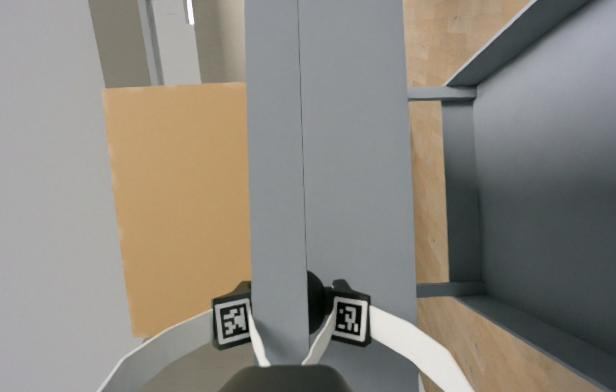

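Emit:
move --blocking false --r1 '{"base":{"translate_m":0.2,"strafe_m":0.15},"pace":"slow","contact_limits":{"translate_m":0.7}}' --cameras '[]'

Emit:
wait --seconds 6 --cameras '["r1_head_camera","r1_wrist_camera"]'

Scene clock: 534.20 s.
move: r1 moving
r1.base_odometry: x=-4.179 y=-1.921 heading=+1.164
r1.turned_by_wheels: -0.001
r1.turned_by_imu: -0.002
r1.base_tilt: forward=-1.6 right=+1.3
r1.lidar_m: 0.39 2.68 2.48 2.54 2.55 2.38 2.44 2.40 2.22 2.28 0.58 0.44
r1.base_status: translate_m moving; strafe_m moving
r1.joint_positions: lift_m=+0.666 arm_m=+0.000 wrist_yaw_rad=-0.003 wrist_pitch_rad=-0.003 wrist_roll_rad=+1.569 gripper_m=-0.019
r1.joint_status: not commanded
r1.measured_speeds: translate_m=+0.042 strafe_m=+0.033 rotate_rad=-0.003 lift_m=+0.000 arm_m=+0.000 wrist_yaw_rad=-0.020 wrist_pitch_rad=+0.000 wrist_roll_rad=+0.000
r1.motor_effort: lift_m=+22(22) arm_m=+0(4) wheel_0=-7(7) wheel_1=+4(7) wheel_2=-10(10)
r1.servo_current: wrist_yaw_rad=65(65) wrist_pitch_rad=46(52) wrist_roll_rad=46(52) gripper_m=59(72)
r1.contact_limits: translate_m 0.7
r1.hand_pose: x=+0.4590 y=-0.0883 z=+0.8447 quat_wxyz=(+0.708, +0.707, -0.002, +0.000) (m; r1's base frame)
r1.wrist_depth_mm: - - - 240 239 1921 - / - - - 237 237 820 - / - 445 449 236 236 - - / - 459 455 234 234 - - / - 469 469 232 232 - - / - 488 186 187 229 - - / - 488 - 171 227 1618 1366
r2.base_odometry: x=-3.817 y=+0.539 heading=-1.784
r2.turned_by_wheels: +0.000
r2.turned_by_imu: +0.003
r2.base_tilt: forward=-0.6 right=+0.1
r2.lidar_m: 0.53 2.26 3.39 1.27 1.36 4.03 1.78 1.38 1.34 1.42 1.44 1.40
r2.base_status: not commanded
r2.joint_positions: lift_m=+0.860 arm_m=+0.150 wrist_yaw_rad=+0.025 wrist_pitch_rad=+0.001 wrist_roll_rad=+0.000 gripper_m=-0.036
r2.joint_status: not commanded
r2.measured_speeds: all 0
r2.motor_effort: lift_m=+20(20) arm_m=-12(12) wheel_0=+9(10) wheel_1=-4(5) wheel_2=+28(29)
r2.servo_current: wrist_yaw_rad=163(163) wrist_pitch_rad=39(46) wrist_roll_rad=39(59) gripper_m=124(124)
r2.contact_limits: translate_m 0.7
r2.hand_pose: x=+0.6119 y=-0.0801 z=+1.0377 quat_wxyz=(+1.000, +0.000, +0.001, +0.013) (m; r2's base frame)
r2.wrist_depth_mm: 153 179 232 164 - - - / 158 180 223 164 - - - / 159 180 224 166 - - - / 159 180 224 169 - - - / 160 181 233 169 - - - / 158 174 184 171 174 - - / 166 163 216 - - - -
pictures: none
No camera images: "cameras" was empty.

Scene clock: 537.40 s.
earlier move: r1 done
r1.base_odometry: x=-4.234 y=-1.691 heading=+1.165
r1.turned_by_wheels: +0.001
r1.turned_by_imu: +0.001
r1.base_tilt: forward=-1.6 right=+1.3
r1.lidar_m: 0.41 2.48 2.27 2.30 2.68 2.47 2.54 2.63 2.44 2.48 0.55 0.42
r1.base_status: done
r1.joint_positions: lift_m=+0.666 arm_m=+0.000 wrist_yaw_rad=-0.005 wrist_pitch_rad=-0.003 wrist_roll_rad=+1.569 gripper_m=-0.019
r1.joint_status: not commanded
r1.measured_speeds: all 0
r1.motor_effort: lift_m=+22(22) arm_m=+4(4) wheel_0=-3(7) wheel_1=+4(8) wheel_2=-4(14)
r1.servo_current: wrist_yaw_rad=39(85) wrist_pitch_rad=39(52) wrist_roll_rad=39(65) gripper_m=52(72)
r1.contact_limits: translate_m 0.7
r1.hand_pose: x=+0.4588 y=-0.0888 z=+0.8447 quat_wxyz=(+0.708, +0.707, -0.003, -0.001) (m; r1's base frame)
r1.wrist_depth_mm: - - - 223 223 - - / - 427 421 225 224 - - / - 439 442 224 226 - - / - 455 455 227 227 - - / - 477 473 229 229 - - / - - 185 187 181 1863 - / - - - 158 231 1576 1366
r2.base_odometry: x=-3.817 y=+0.539 heading=-1.784
r2.turned_by_wheels: +0.000
r2.turned_by_imu: +0.000
r2.base_tilt: forward=-0.6 right=+0.0
r2.lidar_m: 0.52 2.27 3.41 1.32 1.50 4.08 1.77 1.36 1.34 1.45 1.44 1.41
r2.base_status: not commanded
r2.joint_positions: lift_m=+0.860 arm_m=+0.150 wrist_yaw_rad=+0.025 wrist_pitch_rad=+0.001 wrist_roll_rad=+0.000 gripper_m=-0.036
r2.joint_status: not commanded
r2.measured_speeds: all 0
r2.on_its_own: wrist_yaw_rad is at rest, and its servo_current (163 mA) is outside its rest range (0 to 104 mA)
r2.motor_effort: lift_m=+20(20) arm_m=-12(12) wheel_0=+10(10) wheel_1=-4(5) wheel_2=+28(29)
r2.servo_current: wrist_yaw_rad=163(169) wrist_pitch_rad=39(46) wrist_roll_rad=39(59) gripper_m=117(124)
r2.contact_limits: translate_m 0.7
r2.hand_pose: x=+0.6119 y=-0.0801 z=+1.0377 quat_wxyz=(+1.000, +0.000, +0.001, +0.013) (m; r2's base frame)
r2.wrist_depth_mm: 153 180 232 164 - - - / 158 180 224 165 - - - / 159 180 223 166 - - - / 159 181 224 168 - - - / 160 181 233 169 - - - / 159 174 184 170 174 - - / 166 163 216 - - - -
wait: 3.20 of 6 s (r1 has come to rest)
pictures: r1_head_camera, r1_wrist_camera
Images, in order (width x height): r1_head_camera 420x560, r1_wrist_camera 616x392.

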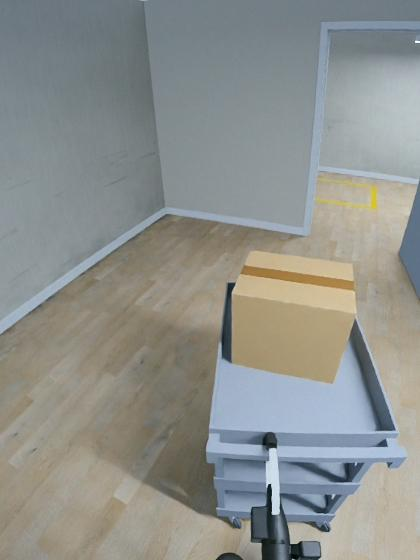

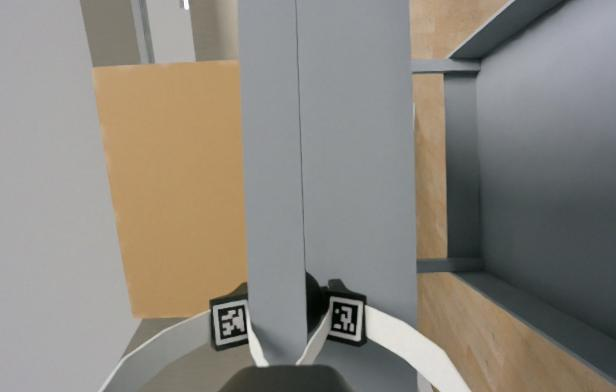

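Emit:
move --blocking false --r1 '{"base":{"translate_m":0.12,"strafe_m":0.22},"contact_limits":{"translate_m":0.7}}' --cameras '[]'

Emit:
wait --seconds 6 --cameras '[]'

Emit:
move --blocking false --r1 '{"base":{"rotate_rad":-0.25},"pace":"slow","contact_limits":{"rotate_rad":0.7}}' --cameras '[]'

Emit:
wait --seconds 4 --cameras '["r1_head_camera"]'

Scene clock: 544.93 s.
move: r1 moving
r1.base_odometry: x=-4.253 y=-1.666 heading=+1.164
r1.turned_by_wheels: -0.001
r1.turned_by_imu: -0.002
r1.base_tilt: forward=-1.6 right=+1.3
r1.lidar_m: 0.41 2.43 2.23 2.28 2.67 2.50 2.56 2.64 2.46 2.51 0.53 0.43
r1.base_status: translate_m moving; strafe_m moving
r1.joint_positions: lift_m=+0.666 arm_m=+0.000 wrist_yaw_rad=-0.005 wrist_pitch_rad=-0.003 wrist_roll_rad=+1.569 gripper_m=-0.019
r1.joint_status: not commanded
r1.measured_speeds: translate_m=+0.058 strafe_m=+0.106 rotate_rad=-0.003 lift_m=+0.000 arm_m=+0.000 wrist_yaw_rad=-0.005 wrist_pitch_rad=+0.000 wrist_roll_rad=+0.000
r1.motor_effort: lift_m=+22(22) arm_m=+4(4) wheel_0=-13(13) wheel_1=+9(11) wheel_2=-10(10)
r1.servo_current: wrist_yaw_rad=46(72) wrist_pitch_rad=39(52) wrist_roll_rad=33(72) gripper_m=46(52)
r1.contact_limits: translate_m 0.7
r1.hand_pose: x=+0.4588 y=-0.0888 z=+0.8447 quat_wxyz=(+0.708, +0.707, -0.003, -0.001) (m; r1's base frame)
r1.wrist_depth_mm: - - - 222 222 - - / - 421 424 224 224 - - / - 442 439 225 225 - - / - 462 455 227 226 - - / - 484 477 228 229 - - / - - 186 185 230 1863 - / - - - 142 232 1537 1281
r2.base_odometry: x=-3.817 y=+0.539 heading=-1.784
r2.turned_by_wheels: +0.000
r2.turned_by_imu: +0.001
r2.base_tilt: forward=-0.6 right=+0.1
r2.lidar_m: 0.50 2.24 3.39 1.34 1.50 4.05 1.76 1.35 1.33 1.45 1.46 1.40
r2.base_status: not commanded
r2.joint_positions: lift_m=+0.860 arm_m=+0.150 wrist_yaw_rad=+0.025 wrist_pitch_rad=+0.001 wrist_roll_rad=+0.000 gripper_m=-0.036
r2.joint_status: not commanded
r2.measured_speeds: all 0
r2.motor_effort: lift_m=+20(20) arm_m=-12(12) wheel_0=+10(10) wheel_1=-4(4) wheel_2=+28(28)
r2.servo_current: wrist_yaw_rad=150(156) wrist_pitch_rad=39(39) wrist_roll_rad=39(59) gripper_m=117(124)
r2.contact_limits: translate_m 0.7
r2.hand_pose: x=+0.6119 y=-0.0801 z=+1.0377 quat_wxyz=(+1.000, +0.000, +0.001, +0.013) (m; r2's base frame)
r2.wrist_depth_mm: 153 179 232 164 - - - / 158 180 224 165 - - - / 159 180 224 166 - - - / 159 180 225 168 - - - / 160 180 235 169 - - - / 158 175 184 171 174 - - / 166 163 215 - - - -
pictures: none
No camera images: "cameras" was empty.

Scene clock: 546.73 s.
earlier move: r1 done
r1.base_odometry: x=-4.388 y=-1.494 heading=+1.164
r1.turned_by_wheels: +0.000
r1.turned_by_imu: +0.000
r1.base_tilt: forward=-1.6 right=+1.3
r1.lidar_m: 0.42 2.22 2.03 2.06 2.69 2.50 2.54 2.88 2.68 2.72 0.45 0.39
r1.base_status: done
r1.joint_positions: lift_m=+0.666 arm_m=+0.000 wrist_yaw_rad=-0.006 wrist_pitch_rad=-0.003 wrist_roll_rad=+1.569 gripper_m=-0.019
r1.joint_status: not commanded
r1.measured_speeds: all 0
r1.motor_effort: lift_m=+21(22) arm_m=-4(4) wheel_0=-7(15) wheel_1=-2(11) wheel_2=+0(10)
r1.servo_current: wrist_yaw_rad=59(72) wrist_pitch_rad=39(52) wrist_roll_rad=52(78) gripper_m=52(65)
r1.contact_limits: translate_m 0.7
r1.hand_pose: x=+0.4588 y=-0.0891 z=+0.8448 quat_wxyz=(+0.708, +0.706, -0.003, -0.001) (m; r1's base frame)
r1.wrist_depth_mm: - 375 377 189 189 - - / - 402 399 195 196 - - / - 436 439 204 205 - - / - 480 477 213 217 - - / - - - 223 226 1863 - / - - 185 185 231 1863 1255 / - - - 145 246 1499 1281
r2.base_odometry: x=-3.817 y=+0.539 heading=-1.784
r2.turned_by_wheels: +0.000
r2.turned_by_imu: +0.000
r2.base_tilt: forward=-0.6 right=+0.1
r2.lidar_m: 0.53 2.24 3.36 1.38 1.74 4.08 1.76 1.36 1.34 1.43 1.44 1.40
r2.base_status: not commanded
r2.joint_positions: lift_m=+0.860 arm_m=+0.150 wrist_yaw_rad=+0.025 wrist_pitch_rad=+0.001 wrist_roll_rad=+0.000 gripper_m=-0.036
r2.joint_status: not commanded
r2.measured_speeds: all 0
r2.on_its_own: wrist_yaw_rad is at rest, and its servo_current (156 mA) is outside its rest range (0 to 104 mA)
r2.motor_effort: lift_m=+20(20) arm_m=-12(12) wheel_0=+10(10) wheel_1=-4(5) wheel_2=+28(28)
r2.servo_current: wrist_yaw_rad=156(169) wrist_pitch_rad=39(46) wrist_roll_rad=46(59) gripper_m=117(124)
r2.contact_limits: translate_m 0.7
r2.hand_pose: x=+0.6119 y=-0.0801 z=+1.0377 quat_wxyz=(+1.000, +0.000, +0.001, +0.013) (m; r2's base frame)
r2.wrist_depth_mm: 154 179 231 164 - - - / 158 179 224 165 - - - / 159 180 223 165 - - - / 159 180 224 168 - - - / 160 181 233 170 - - - / 159 174 184 171 174 - - / 166 163 216 - - - -
wait: 1.80 of 6 s (r1 has come to rest)
pictures: none
No camera images: "cameras" was empty.

Scene clock: 547.23 s.
move: r1 moving
r1.base_odometry: x=-4.389 y=-1.493 heading=+1.040
r1.turned_by_wheels: -0.124
r1.turned_by_imu: -0.124
r1.base_tilt: forward=-1.6 right=+1.3
r1.lidar_m: 0.40 2.33 2.04 2.04 2.47 2.52 2.53 3.05 2.67 2.69 0.50 0.40
r1.base_status: rotate_rad moving
r1.joint_positions: lift_m=+0.666 arm_m=+0.000 wrist_yaw_rad=+0.009 wrist_pitch_rad=-0.003 wrist_roll_rad=+1.569 gripper_m=-0.019
r1.joint_status: not commanded
r1.measured_speeds: translate_m=-0.001 strafe_m=+0.000 rotate_rad=-0.483 lift_m=+0.000 arm_m=+0.000 wrist_yaw_rad=+0.020 wrist_pitch_rad=+0.000 wrist_roll_rad=+0.000
r1.motor_effort: lift_m=+21(21) arm_m=-3(4) wheel_0=+17(17) wheel_1=+6(8) wheel_2=+8(9)
r1.servo_current: wrist_yaw_rad=59(72) wrist_pitch_rad=52(52) wrist_roll_rad=65(65) gripper_m=52(52)
r1.contact_limits: rotate_rad 0.7
r1.hand_pose: x=+0.4600 y=-0.0848 z=+0.8448 quat_wxyz=(+0.708, +0.707, +0.002, +0.004) (m; r1's base frame)
r1.wrist_depth_mm: - 377 375 190 190 - - / - 402 404 196 198 - - / - 430 433 202 206 - - / - 473 466 212 215 - - / - - 504 220 224 1863 - / - - - 184 228 1808 1308 / - - 181 151 163 1576 1281
r2.base_odometry: x=-3.817 y=+0.539 heading=-1.784
r2.turned_by_wheels: +0.000
r2.turned_by_imu: +0.000
r2.base_tilt: forward=-0.6 right=+0.0
r2.lidar_m: 0.54 2.26 3.39 1.38 1.73 4.04 1.78 1.39 1.34 1.45 1.42 1.39
r2.base_status: not commanded
r2.joint_positions: lift_m=+0.860 arm_m=+0.150 wrist_yaw_rad=+0.025 wrist_pitch_rad=+0.001 wrist_roll_rad=+0.000 gripper_m=-0.036
r2.joint_status: not commanded
r2.measured_speeds: all 0
r2.motor_effort: lift_m=+20(20) arm_m=-12(12) wheel_0=+10(10) wheel_1=-4(5) wheel_2=+28(29)
r2.servo_current: wrist_yaw_rad=163(163) wrist_pitch_rad=39(46) wrist_roll_rad=39(52) gripper_m=124(124)
r2.contact_limits: translate_m 0.7
r2.hand_pose: x=+0.6119 y=-0.0801 z=+1.0377 quat_wxyz=(+1.000, +0.000, +0.001, +0.013) (m; r2's base frame)
r2.wrist_depth_mm: 153 180 231 163 - - - / 158 180 223 164 - - - / 159 180 224 166 - - - / 159 181 224 168 - - - / 160 180 233 169 - - - / 159 175 185 171 174 - - / 166 163 215 - - - -
pictures: none
No camera images: "cameras" was empty.

Scene clock: 548.03 s.
earlier move: r1 done
r1.base_odometry: x=-4.389 y=-1.494 heading=+0.915
r1.turned_by_wheels: -0.125
r1.turned_by_imu: -0.126
r1.base_tilt: forward=-1.6 right=+1.2
r1.lidar_m: 0.39 2.55 2.07 2.02 2.24 2.53 2.52 2.85 2.70 2.67 2.07 0.43
r1.base_status: done
r1.joint_positions: lift_m=+0.666 arm_m=+0.000 wrist_yaw_rad=+0.007 wrist_pitch_rad=-0.003 wrist_roll_rad=+1.569 gripper_m=-0.019
r1.joint_status: not commanded
r1.measured_speeds: all 0
r1.motor_effort: lift_m=+21(21) arm_m=+4(4) wheel_0=+7(17) wheel_1=+4(8) wheel_2=+2(9)
r1.servo_current: wrist_yaw_rad=65(78) wrist_pitch_rad=46(52) wrist_roll_rad=46(65) gripper_m=52(59)
r1.contact_limits: rotate_rad 0.7
r1.hand_pose: x=+0.4599 y=-0.0854 z=+0.8449 quat_wxyz=(+0.708, +0.707, +0.001, +0.004) (m; r1's base frame)
r1.wrist_depth_mm: - - - 225 226 - - / - 430 430 228 226 - - / - 442 439 228 228 - - / - 459 455 229 229 - - / - 480 469 231 230 - - / - - 187 185 230 1863 - / - - 180 154 160 1661 1366
r2.base_odometry: x=-3.817 y=+0.539 heading=-1.784
r2.turned_by_wheels: +0.000
r2.turned_by_imu: +0.000
r2.base_tilt: forward=-0.5 right=+0.0
r2.lidar_m: 0.54 2.21 3.41 1.37 1.66 4.03 1.75 1.38 1.34 1.45 1.43 1.41
r2.base_status: not commanded
r2.joint_positions: lift_m=+0.860 arm_m=+0.150 wrist_yaw_rad=+0.025 wrist_pitch_rad=+0.001 wrist_roll_rad=+0.000 gripper_m=-0.036
r2.joint_status: not commanded
r2.measured_speeds: all 0
r2.on_its_own: wrist_yaw_rad is at rest, and its servo_current (163 mA) is outside its rest range (0 to 104 mA)
r2.motor_effort: lift_m=+20(20) arm_m=-12(12) wheel_0=+10(10) wheel_1=-4(5) wheel_2=+28(29)
r2.servo_current: wrist_yaw_rad=163(163) wrist_pitch_rad=39(46) wrist_roll_rad=33(59) gripper_m=117(124)
r2.contact_limits: translate_m 0.7
r2.hand_pose: x=+0.6119 y=-0.0801 z=+1.0377 quat_wxyz=(+1.000, +0.000, +0.001, +0.013) (m; r2's base frame)
r2.wrist_depth_mm: 154 180 231 164 - - - / 158 180 223 165 - - - / 159 180 224 166 - - - / 159 181 224 168 - - - / 160 181 232 169 - - - / 159 174 184 170 174 - - / 166 163 216 - - - -
wait: 0.80 of 4 s (r1 has come to rest)
pictures: r1_head_camera
Images, in order (width x height): r1_head_camera 420x560.

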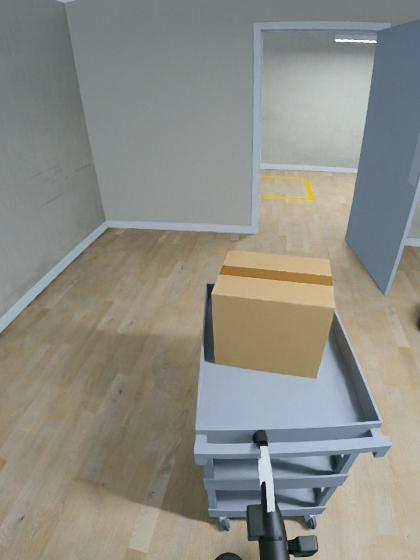

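Emit:
move --blocking false --r1 '{"base":{"translate_m":0.15,"strafe_m":0.22},"contact_limits":{"translate_m":0.7}}' --cameras '[]'

Emit:
wait --seconds 6 --cameras '[]'

Emit:
move --blocking false --r1 '{"base":{"rotate_rad":-0.28},"pace":"slow","contact_limits":{"rotate_rad":0.7}}' --cameras '[]'

Emit:
wait --seconds 4 --cameras '["r1_head_camera"]'

Scene clock: 559.27 s.
move: r1 moving
r1.base_odometry: x=-4.398 y=-1.464 heading=+0.915
r1.turned_by_wheels: +0.000
r1.turned_by_imu: -0.001
r1.base_tilt: forward=-1.6 right=+1.3
r1.lidar_m: 0.38 2.52 2.03 2.00 2.23 2.54 2.53 2.83 2.73 2.71 2.08 0.44
r1.base_status: translate_m moving; strafe_m moving
r1.joint_positions: lift_m=+0.666 arm_m=+0.000 wrist_yaw_rad=+0.001 wrist_pitch_rad=-0.003 wrist_roll_rad=+1.569 gripper_m=-0.019
r1.joint_status: not commanded
r1.measured_speeds: translate_m=+0.070 strafe_m=+0.100 rotate_rad=-0.002 lift_m=+0.000 arm_m=+0.000 wrist_yaw_rad=-0.043 wrist_pitch_rad=+0.000 wrist_roll_rad=+0.000
r1.motor_effort: lift_m=+21(21) arm_m=+4(4) wheel_0=-3(4) wheel_1=+10(12) wheel_2=-10(10)
r1.servo_current: wrist_yaw_rad=59(72) wrist_pitch_rad=39(46) wrist_roll_rad=46(52) gripper_m=46(59)
r1.contact_limits: translate_m 0.7
r1.hand_pose: x=+0.4593 y=-0.0872 z=+0.8449 quat_wxyz=(+0.708, +0.707, -0.001, +0.001) (m; r1's base frame)
r1.wrist_depth_mm: - - - 235 234 1863 - / - - - 233 232 - - / - 442 442 232 232 - - / - 455 455 230 231 - - / - 469 466 230 230 - - / - 488 187 185 229 1708 - / - - 183 153 169 1618 1336
r2.base_odometry: x=-3.817 y=+0.539 heading=-1.784
r2.turned_by_wheels: +0.000
r2.turned_by_imu: +0.002
r2.base_tilt: forward=-0.6 right=+0.0
r2.lidar_m: 0.52 2.25 3.41 1.33 1.66 4.03 1.77 1.37 1.33 1.45 1.44 1.40
r2.base_status: not commanded
r2.joint_positions: lift_m=+0.860 arm_m=+0.150 wrist_yaw_rad=+0.025 wrist_pitch_rad=+0.001 wrist_roll_rad=+0.000 gripper_m=-0.036
r2.joint_status: not commanded
r2.measured_speeds: all 0
r2.motor_effort: lift_m=+20(20) arm_m=-12(12) wheel_0=+10(10) wheel_1=-4(4) wheel_2=+28(28)
r2.servo_current: wrist_yaw_rad=163(163) wrist_pitch_rad=39(46) wrist_roll_rad=46(59) gripper_m=124(124)
r2.contact_limits: translate_m 0.7
r2.hand_pose: x=+0.6119 y=-0.0801 z=+1.0377 quat_wxyz=(+1.000, +0.000, +0.001, +0.013) (m; r2's base frame)
r2.wrist_depth_mm: 154 179 232 164 - - - / 158 179 224 165 - - - / 159 179 224 166 - - - / 159 180 224 168 - - - / 160 180 234 169 - - - / 159 174 183 170 174 - - / 166 163 215 - - - -
pictures: none
No camera images: "cameras" was empty.

Scene clock: 561.13 s.
earlier move: r1 done
r1.base_odometry: x=-4.471 y=-1.240 heading=+0.914
r1.turned_by_wheels: +0.000
r1.turned_by_imu: -0.001
r1.base_tilt: forward=-1.5 right=+1.3
r1.lidar_m: 0.40 2.25 1.82 1.80 2.00 2.65 2.62 2.94 2.95 2.93 0.54 0.42
r1.base_status: done
r1.joint_positions: lift_m=+0.666 arm_m=+0.000 wrist_yaw_rad=-0.007 wrist_pitch_rad=-0.003 wrist_roll_rad=+1.569 gripper_m=-0.019
r1.joint_status: not commanded
r1.measured_speeds: all 0
r1.motor_effort: lift_m=+21(21) arm_m=-4(4) wheel_0=-8(14) wheel_1=-1(12) wheel_2=+0(15)
r1.servo_current: wrist_yaw_rad=72(78) wrist_pitch_rad=46(52) wrist_roll_rad=59(72) gripper_m=52(59)
r1.contact_limits: translate_m 0.7
r1.hand_pose: x=+0.4587 y=-0.0896 z=+0.8449 quat_wxyz=(+0.708, +0.706, -0.004, -0.002) (m; r1's base frame)
r1.wrist_depth_mm: - - - 216 217 - - / - 421 418 219 219 - - / - 436 436 223 223 - - / - 466 459 224 225 - - / - 488 477 229 228 - - / - - 185 185 230 1921 - / - - - 148 170 1499 1281
r2.base_odometry: x=-3.817 y=+0.539 heading=-1.784
r2.turned_by_wheels: +0.000
r2.turned_by_imu: +0.000
r2.base_tilt: forward=-0.6 right=+0.0
r2.lidar_m: 0.52 2.26 3.41 1.42 2.20 4.07 1.77 1.38 1.35 1.47 1.44 1.39
r2.base_status: not commanded
r2.joint_positions: lift_m=+0.860 arm_m=+0.150 wrist_yaw_rad=+0.025 wrist_pitch_rad=+0.001 wrist_roll_rad=+0.000 gripper_m=-0.036
r2.joint_status: not commanded
r2.measured_speeds: all 0
r2.on_its_own: wrist_yaw_rad is at rest, and its servo_current (150 mA) is outside its rest range (0 to 104 mA)
r2.motor_effort: lift_m=+20(20) arm_m=-11(12) wheel_0=+9(10) wheel_1=-4(5) wheel_2=+28(29)
r2.servo_current: wrist_yaw_rad=150(176) wrist_pitch_rad=46(46) wrist_roll_rad=59(59) gripper_m=117(124)
r2.contact_limits: translate_m 0.7
r2.hand_pose: x=+0.6119 y=-0.0801 z=+1.0377 quat_wxyz=(+1.000, +0.000, +0.001, +0.013) (m; r2's base frame)
r2.wrist_depth_mm: 153 179 232 164 - - - / 158 179 224 165 - - - / 159 180 224 166 - - - / 159 180 224 168 - - - / 160 180 234 169 - - - / 159 174 184 170 174 - - / 166 163 215 - - - -
wait: 1.87 of 6 s (r1 has come to rest)
pictures: none
No camera images: "cameras" was empty.

Scene clock: 561.63 s.
move: r1 moving
r1.base_odometry: x=-4.471 y=-1.240 heading=+0.791
r1.turned_by_wheels: -0.124
r1.turned_by_imu: -0.124
r1.base_tilt: forward=-1.6 right=+1.2
r1.lidar_m: 0.39 2.47 1.85 1.78 1.88 2.70 2.60 2.79 2.98 2.91 2.13 0.45
r1.base_status: rotate_rad moving
r1.joint_positions: lift_m=+0.666 arm_m=+0.000 wrist_yaw_rad=+0.010 wrist_pitch_rad=-0.003 wrist_roll_rad=+1.569 gripper_m=-0.019
r1.joint_status: not commanded
r1.measured_speeds: translate_m=-0.001 strafe_m=+0.003 rotate_rad=-0.491 lift_m=+0.000 arm_m=+0.000 wrist_yaw_rad=+0.032 wrist_pitch_rad=+0.000 wrist_roll_rad=+0.000
r1.motor_effort: lift_m=+21(21) arm_m=-4(4) wheel_0=+16(16) wheel_1=+6(7) wheel_2=+10(10)
r1.servo_current: wrist_yaw_rad=52(72) wrist_pitch_rad=46(46) wrist_roll_rad=59(59) gripper_m=52(52)
r1.contact_limits: rotate_rad 0.7
r1.hand_pose: x=+0.4601 y=-0.0846 z=+0.8449 quat_wxyz=(+0.708, +0.707, +0.002, +0.005) (m; r1's base frame)
r1.wrist_depth_mm: - - - 222 223 1983 - / - 427 427 223 223 - - / - 442 439 225 224 - - / - 459 455 228 227 - - / - 484 473 229 229 - - / - - 484 183 230 1863 - / - - 181 153 160 1661 1336
r2.base_odometry: x=-3.817 y=+0.539 heading=-1.784
r2.turned_by_wheels: +0.000
r2.turned_by_imu: +0.000
r2.base_tilt: forward=-0.6 right=+0.1
r2.lidar_m: 0.53 2.23 3.38 1.41 2.20 4.03 1.76 1.38 1.34 1.46 1.44 1.41
r2.base_status: not commanded
r2.joint_positions: lift_m=+0.860 arm_m=+0.150 wrist_yaw_rad=+0.025 wrist_pitch_rad=+0.001 wrist_roll_rad=+0.000 gripper_m=-0.036
r2.joint_status: not commanded
r2.measured_speeds: all 0
r2.motor_effort: lift_m=+20(20) arm_m=-12(12) wheel_0=+9(10) wheel_1=-4(5) wheel_2=+28(28)
r2.servo_current: wrist_yaw_rad=156(163) wrist_pitch_rad=33(46) wrist_roll_rad=46(59) gripper_m=117(124)
r2.contact_limits: translate_m 0.7
r2.hand_pose: x=+0.6119 y=-0.0801 z=+1.0377 quat_wxyz=(+1.000, +0.000, +0.001, +0.013) (m; r2's base frame)
r2.wrist_depth_mm: 154 179 232 164 - - - / 158 180 223 165 - - - / 159 180 224 166 - - - / 159 180 224 168 - - - / 160 181 232 169 - - - / 159 174 185 170 174 - - / 166 163 215 - - - -
pictures: none
No camera images: "cameras" was empty.

Scene clock: 562.47 s.
earlier move: r1 done
r1.base_odometry: x=-4.471 y=-1.240 heading=+0.636
r1.turned_by_wheels: -0.155
r1.turned_by_imu: -0.155
r1.base_tilt: forward=-1.6 right=+1.3
r1.lidar_m: 0.38 2.91 1.95 1.79 1.82 2.37 2.64 2.71 3.13 2.91 2.95 0.44
r1.base_status: done
r1.joint_positions: lift_m=+0.666 arm_m=+0.000 wrist_yaw_rad=+0.008 wrist_pitch_rad=-0.003 wrist_roll_rad=+1.569 gripper_m=-0.019
r1.joint_status: not commanded
r1.measured_speeds: all 0
r1.motor_effort: lift_m=+21(21) arm_m=-4(4) wheel_0=+10(16) wheel_1=+3(7) wheel_2=+6(10)
r1.servo_current: wrist_yaw_rad=52(78) wrist_pitch_rad=46(46) wrist_roll_rad=46(59) gripper_m=52(52)
r1.contact_limits: rotate_rad 0.7
r1.hand_pose: x=+0.4600 y=-0.0850 z=+0.8449 quat_wxyz=(+0.708, +0.707, +0.002, +0.004) (m; r1's base frame)
r1.wrist_depth_mm: - - - - 281 1756 1281 / - - - 262 267 1863 - / - - - 254 256 - - / - 466 466 246 246 - - / - 462 466 237 238 - - / - 462 188 186 231 - - / - 462 181 180 160 - -
r2.base_odometry: x=-3.817 y=+0.539 heading=-1.784
r2.turned_by_wheels: +0.000
r2.turned_by_imu: +0.000
r2.base_tilt: forward=-0.6 right=+0.1
r2.lidar_m: 0.52 2.26 3.39 1.41 2.20 4.05 1.77 1.38 1.35 1.46 1.42 1.40
r2.base_status: not commanded
r2.joint_positions: lift_m=+0.860 arm_m=+0.150 wrist_yaw_rad=+0.025 wrist_pitch_rad=+0.001 wrist_roll_rad=+0.000 gripper_m=-0.036
r2.joint_status: not commanded
r2.measured_speeds: all 0
r2.on_its_own: wrist_yaw_rad is at rest, and its servo_current (150 mA) is outside its rest range (0 to 104 mA)
r2.motor_effort: lift_m=+20(20) arm_m=-12(12) wheel_0=+9(10) wheel_1=-4(5) wheel_2=+28(28)
r2.servo_current: wrist_yaw_rad=150(169) wrist_pitch_rad=39(52) wrist_roll_rad=52(59) gripper_m=117(124)
r2.contact_limits: translate_m 0.7
r2.hand_pose: x=+0.6119 y=-0.0801 z=+1.0377 quat_wxyz=(+1.000, +0.000, +0.001, +0.013) (m; r2's base frame)
r2.wrist_depth_mm: 154 180 232 164 - - - / 158 179 224 165 - - - / 159 180 225 166 - - - / 159 180 224 168 - - - / 160 180 234 169 - - - / 159 175 184 170 174 - - / 166 163 215 - - - -
wait: 0.83 of 4 s (r1 has come to rest)
pictures: r1_head_camera
Images, in order (width x height): r1_head_camera 420x560.

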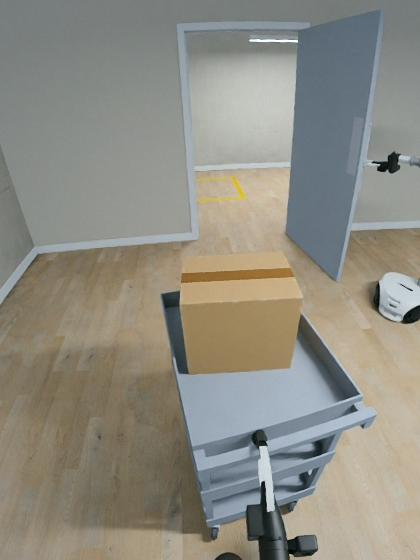

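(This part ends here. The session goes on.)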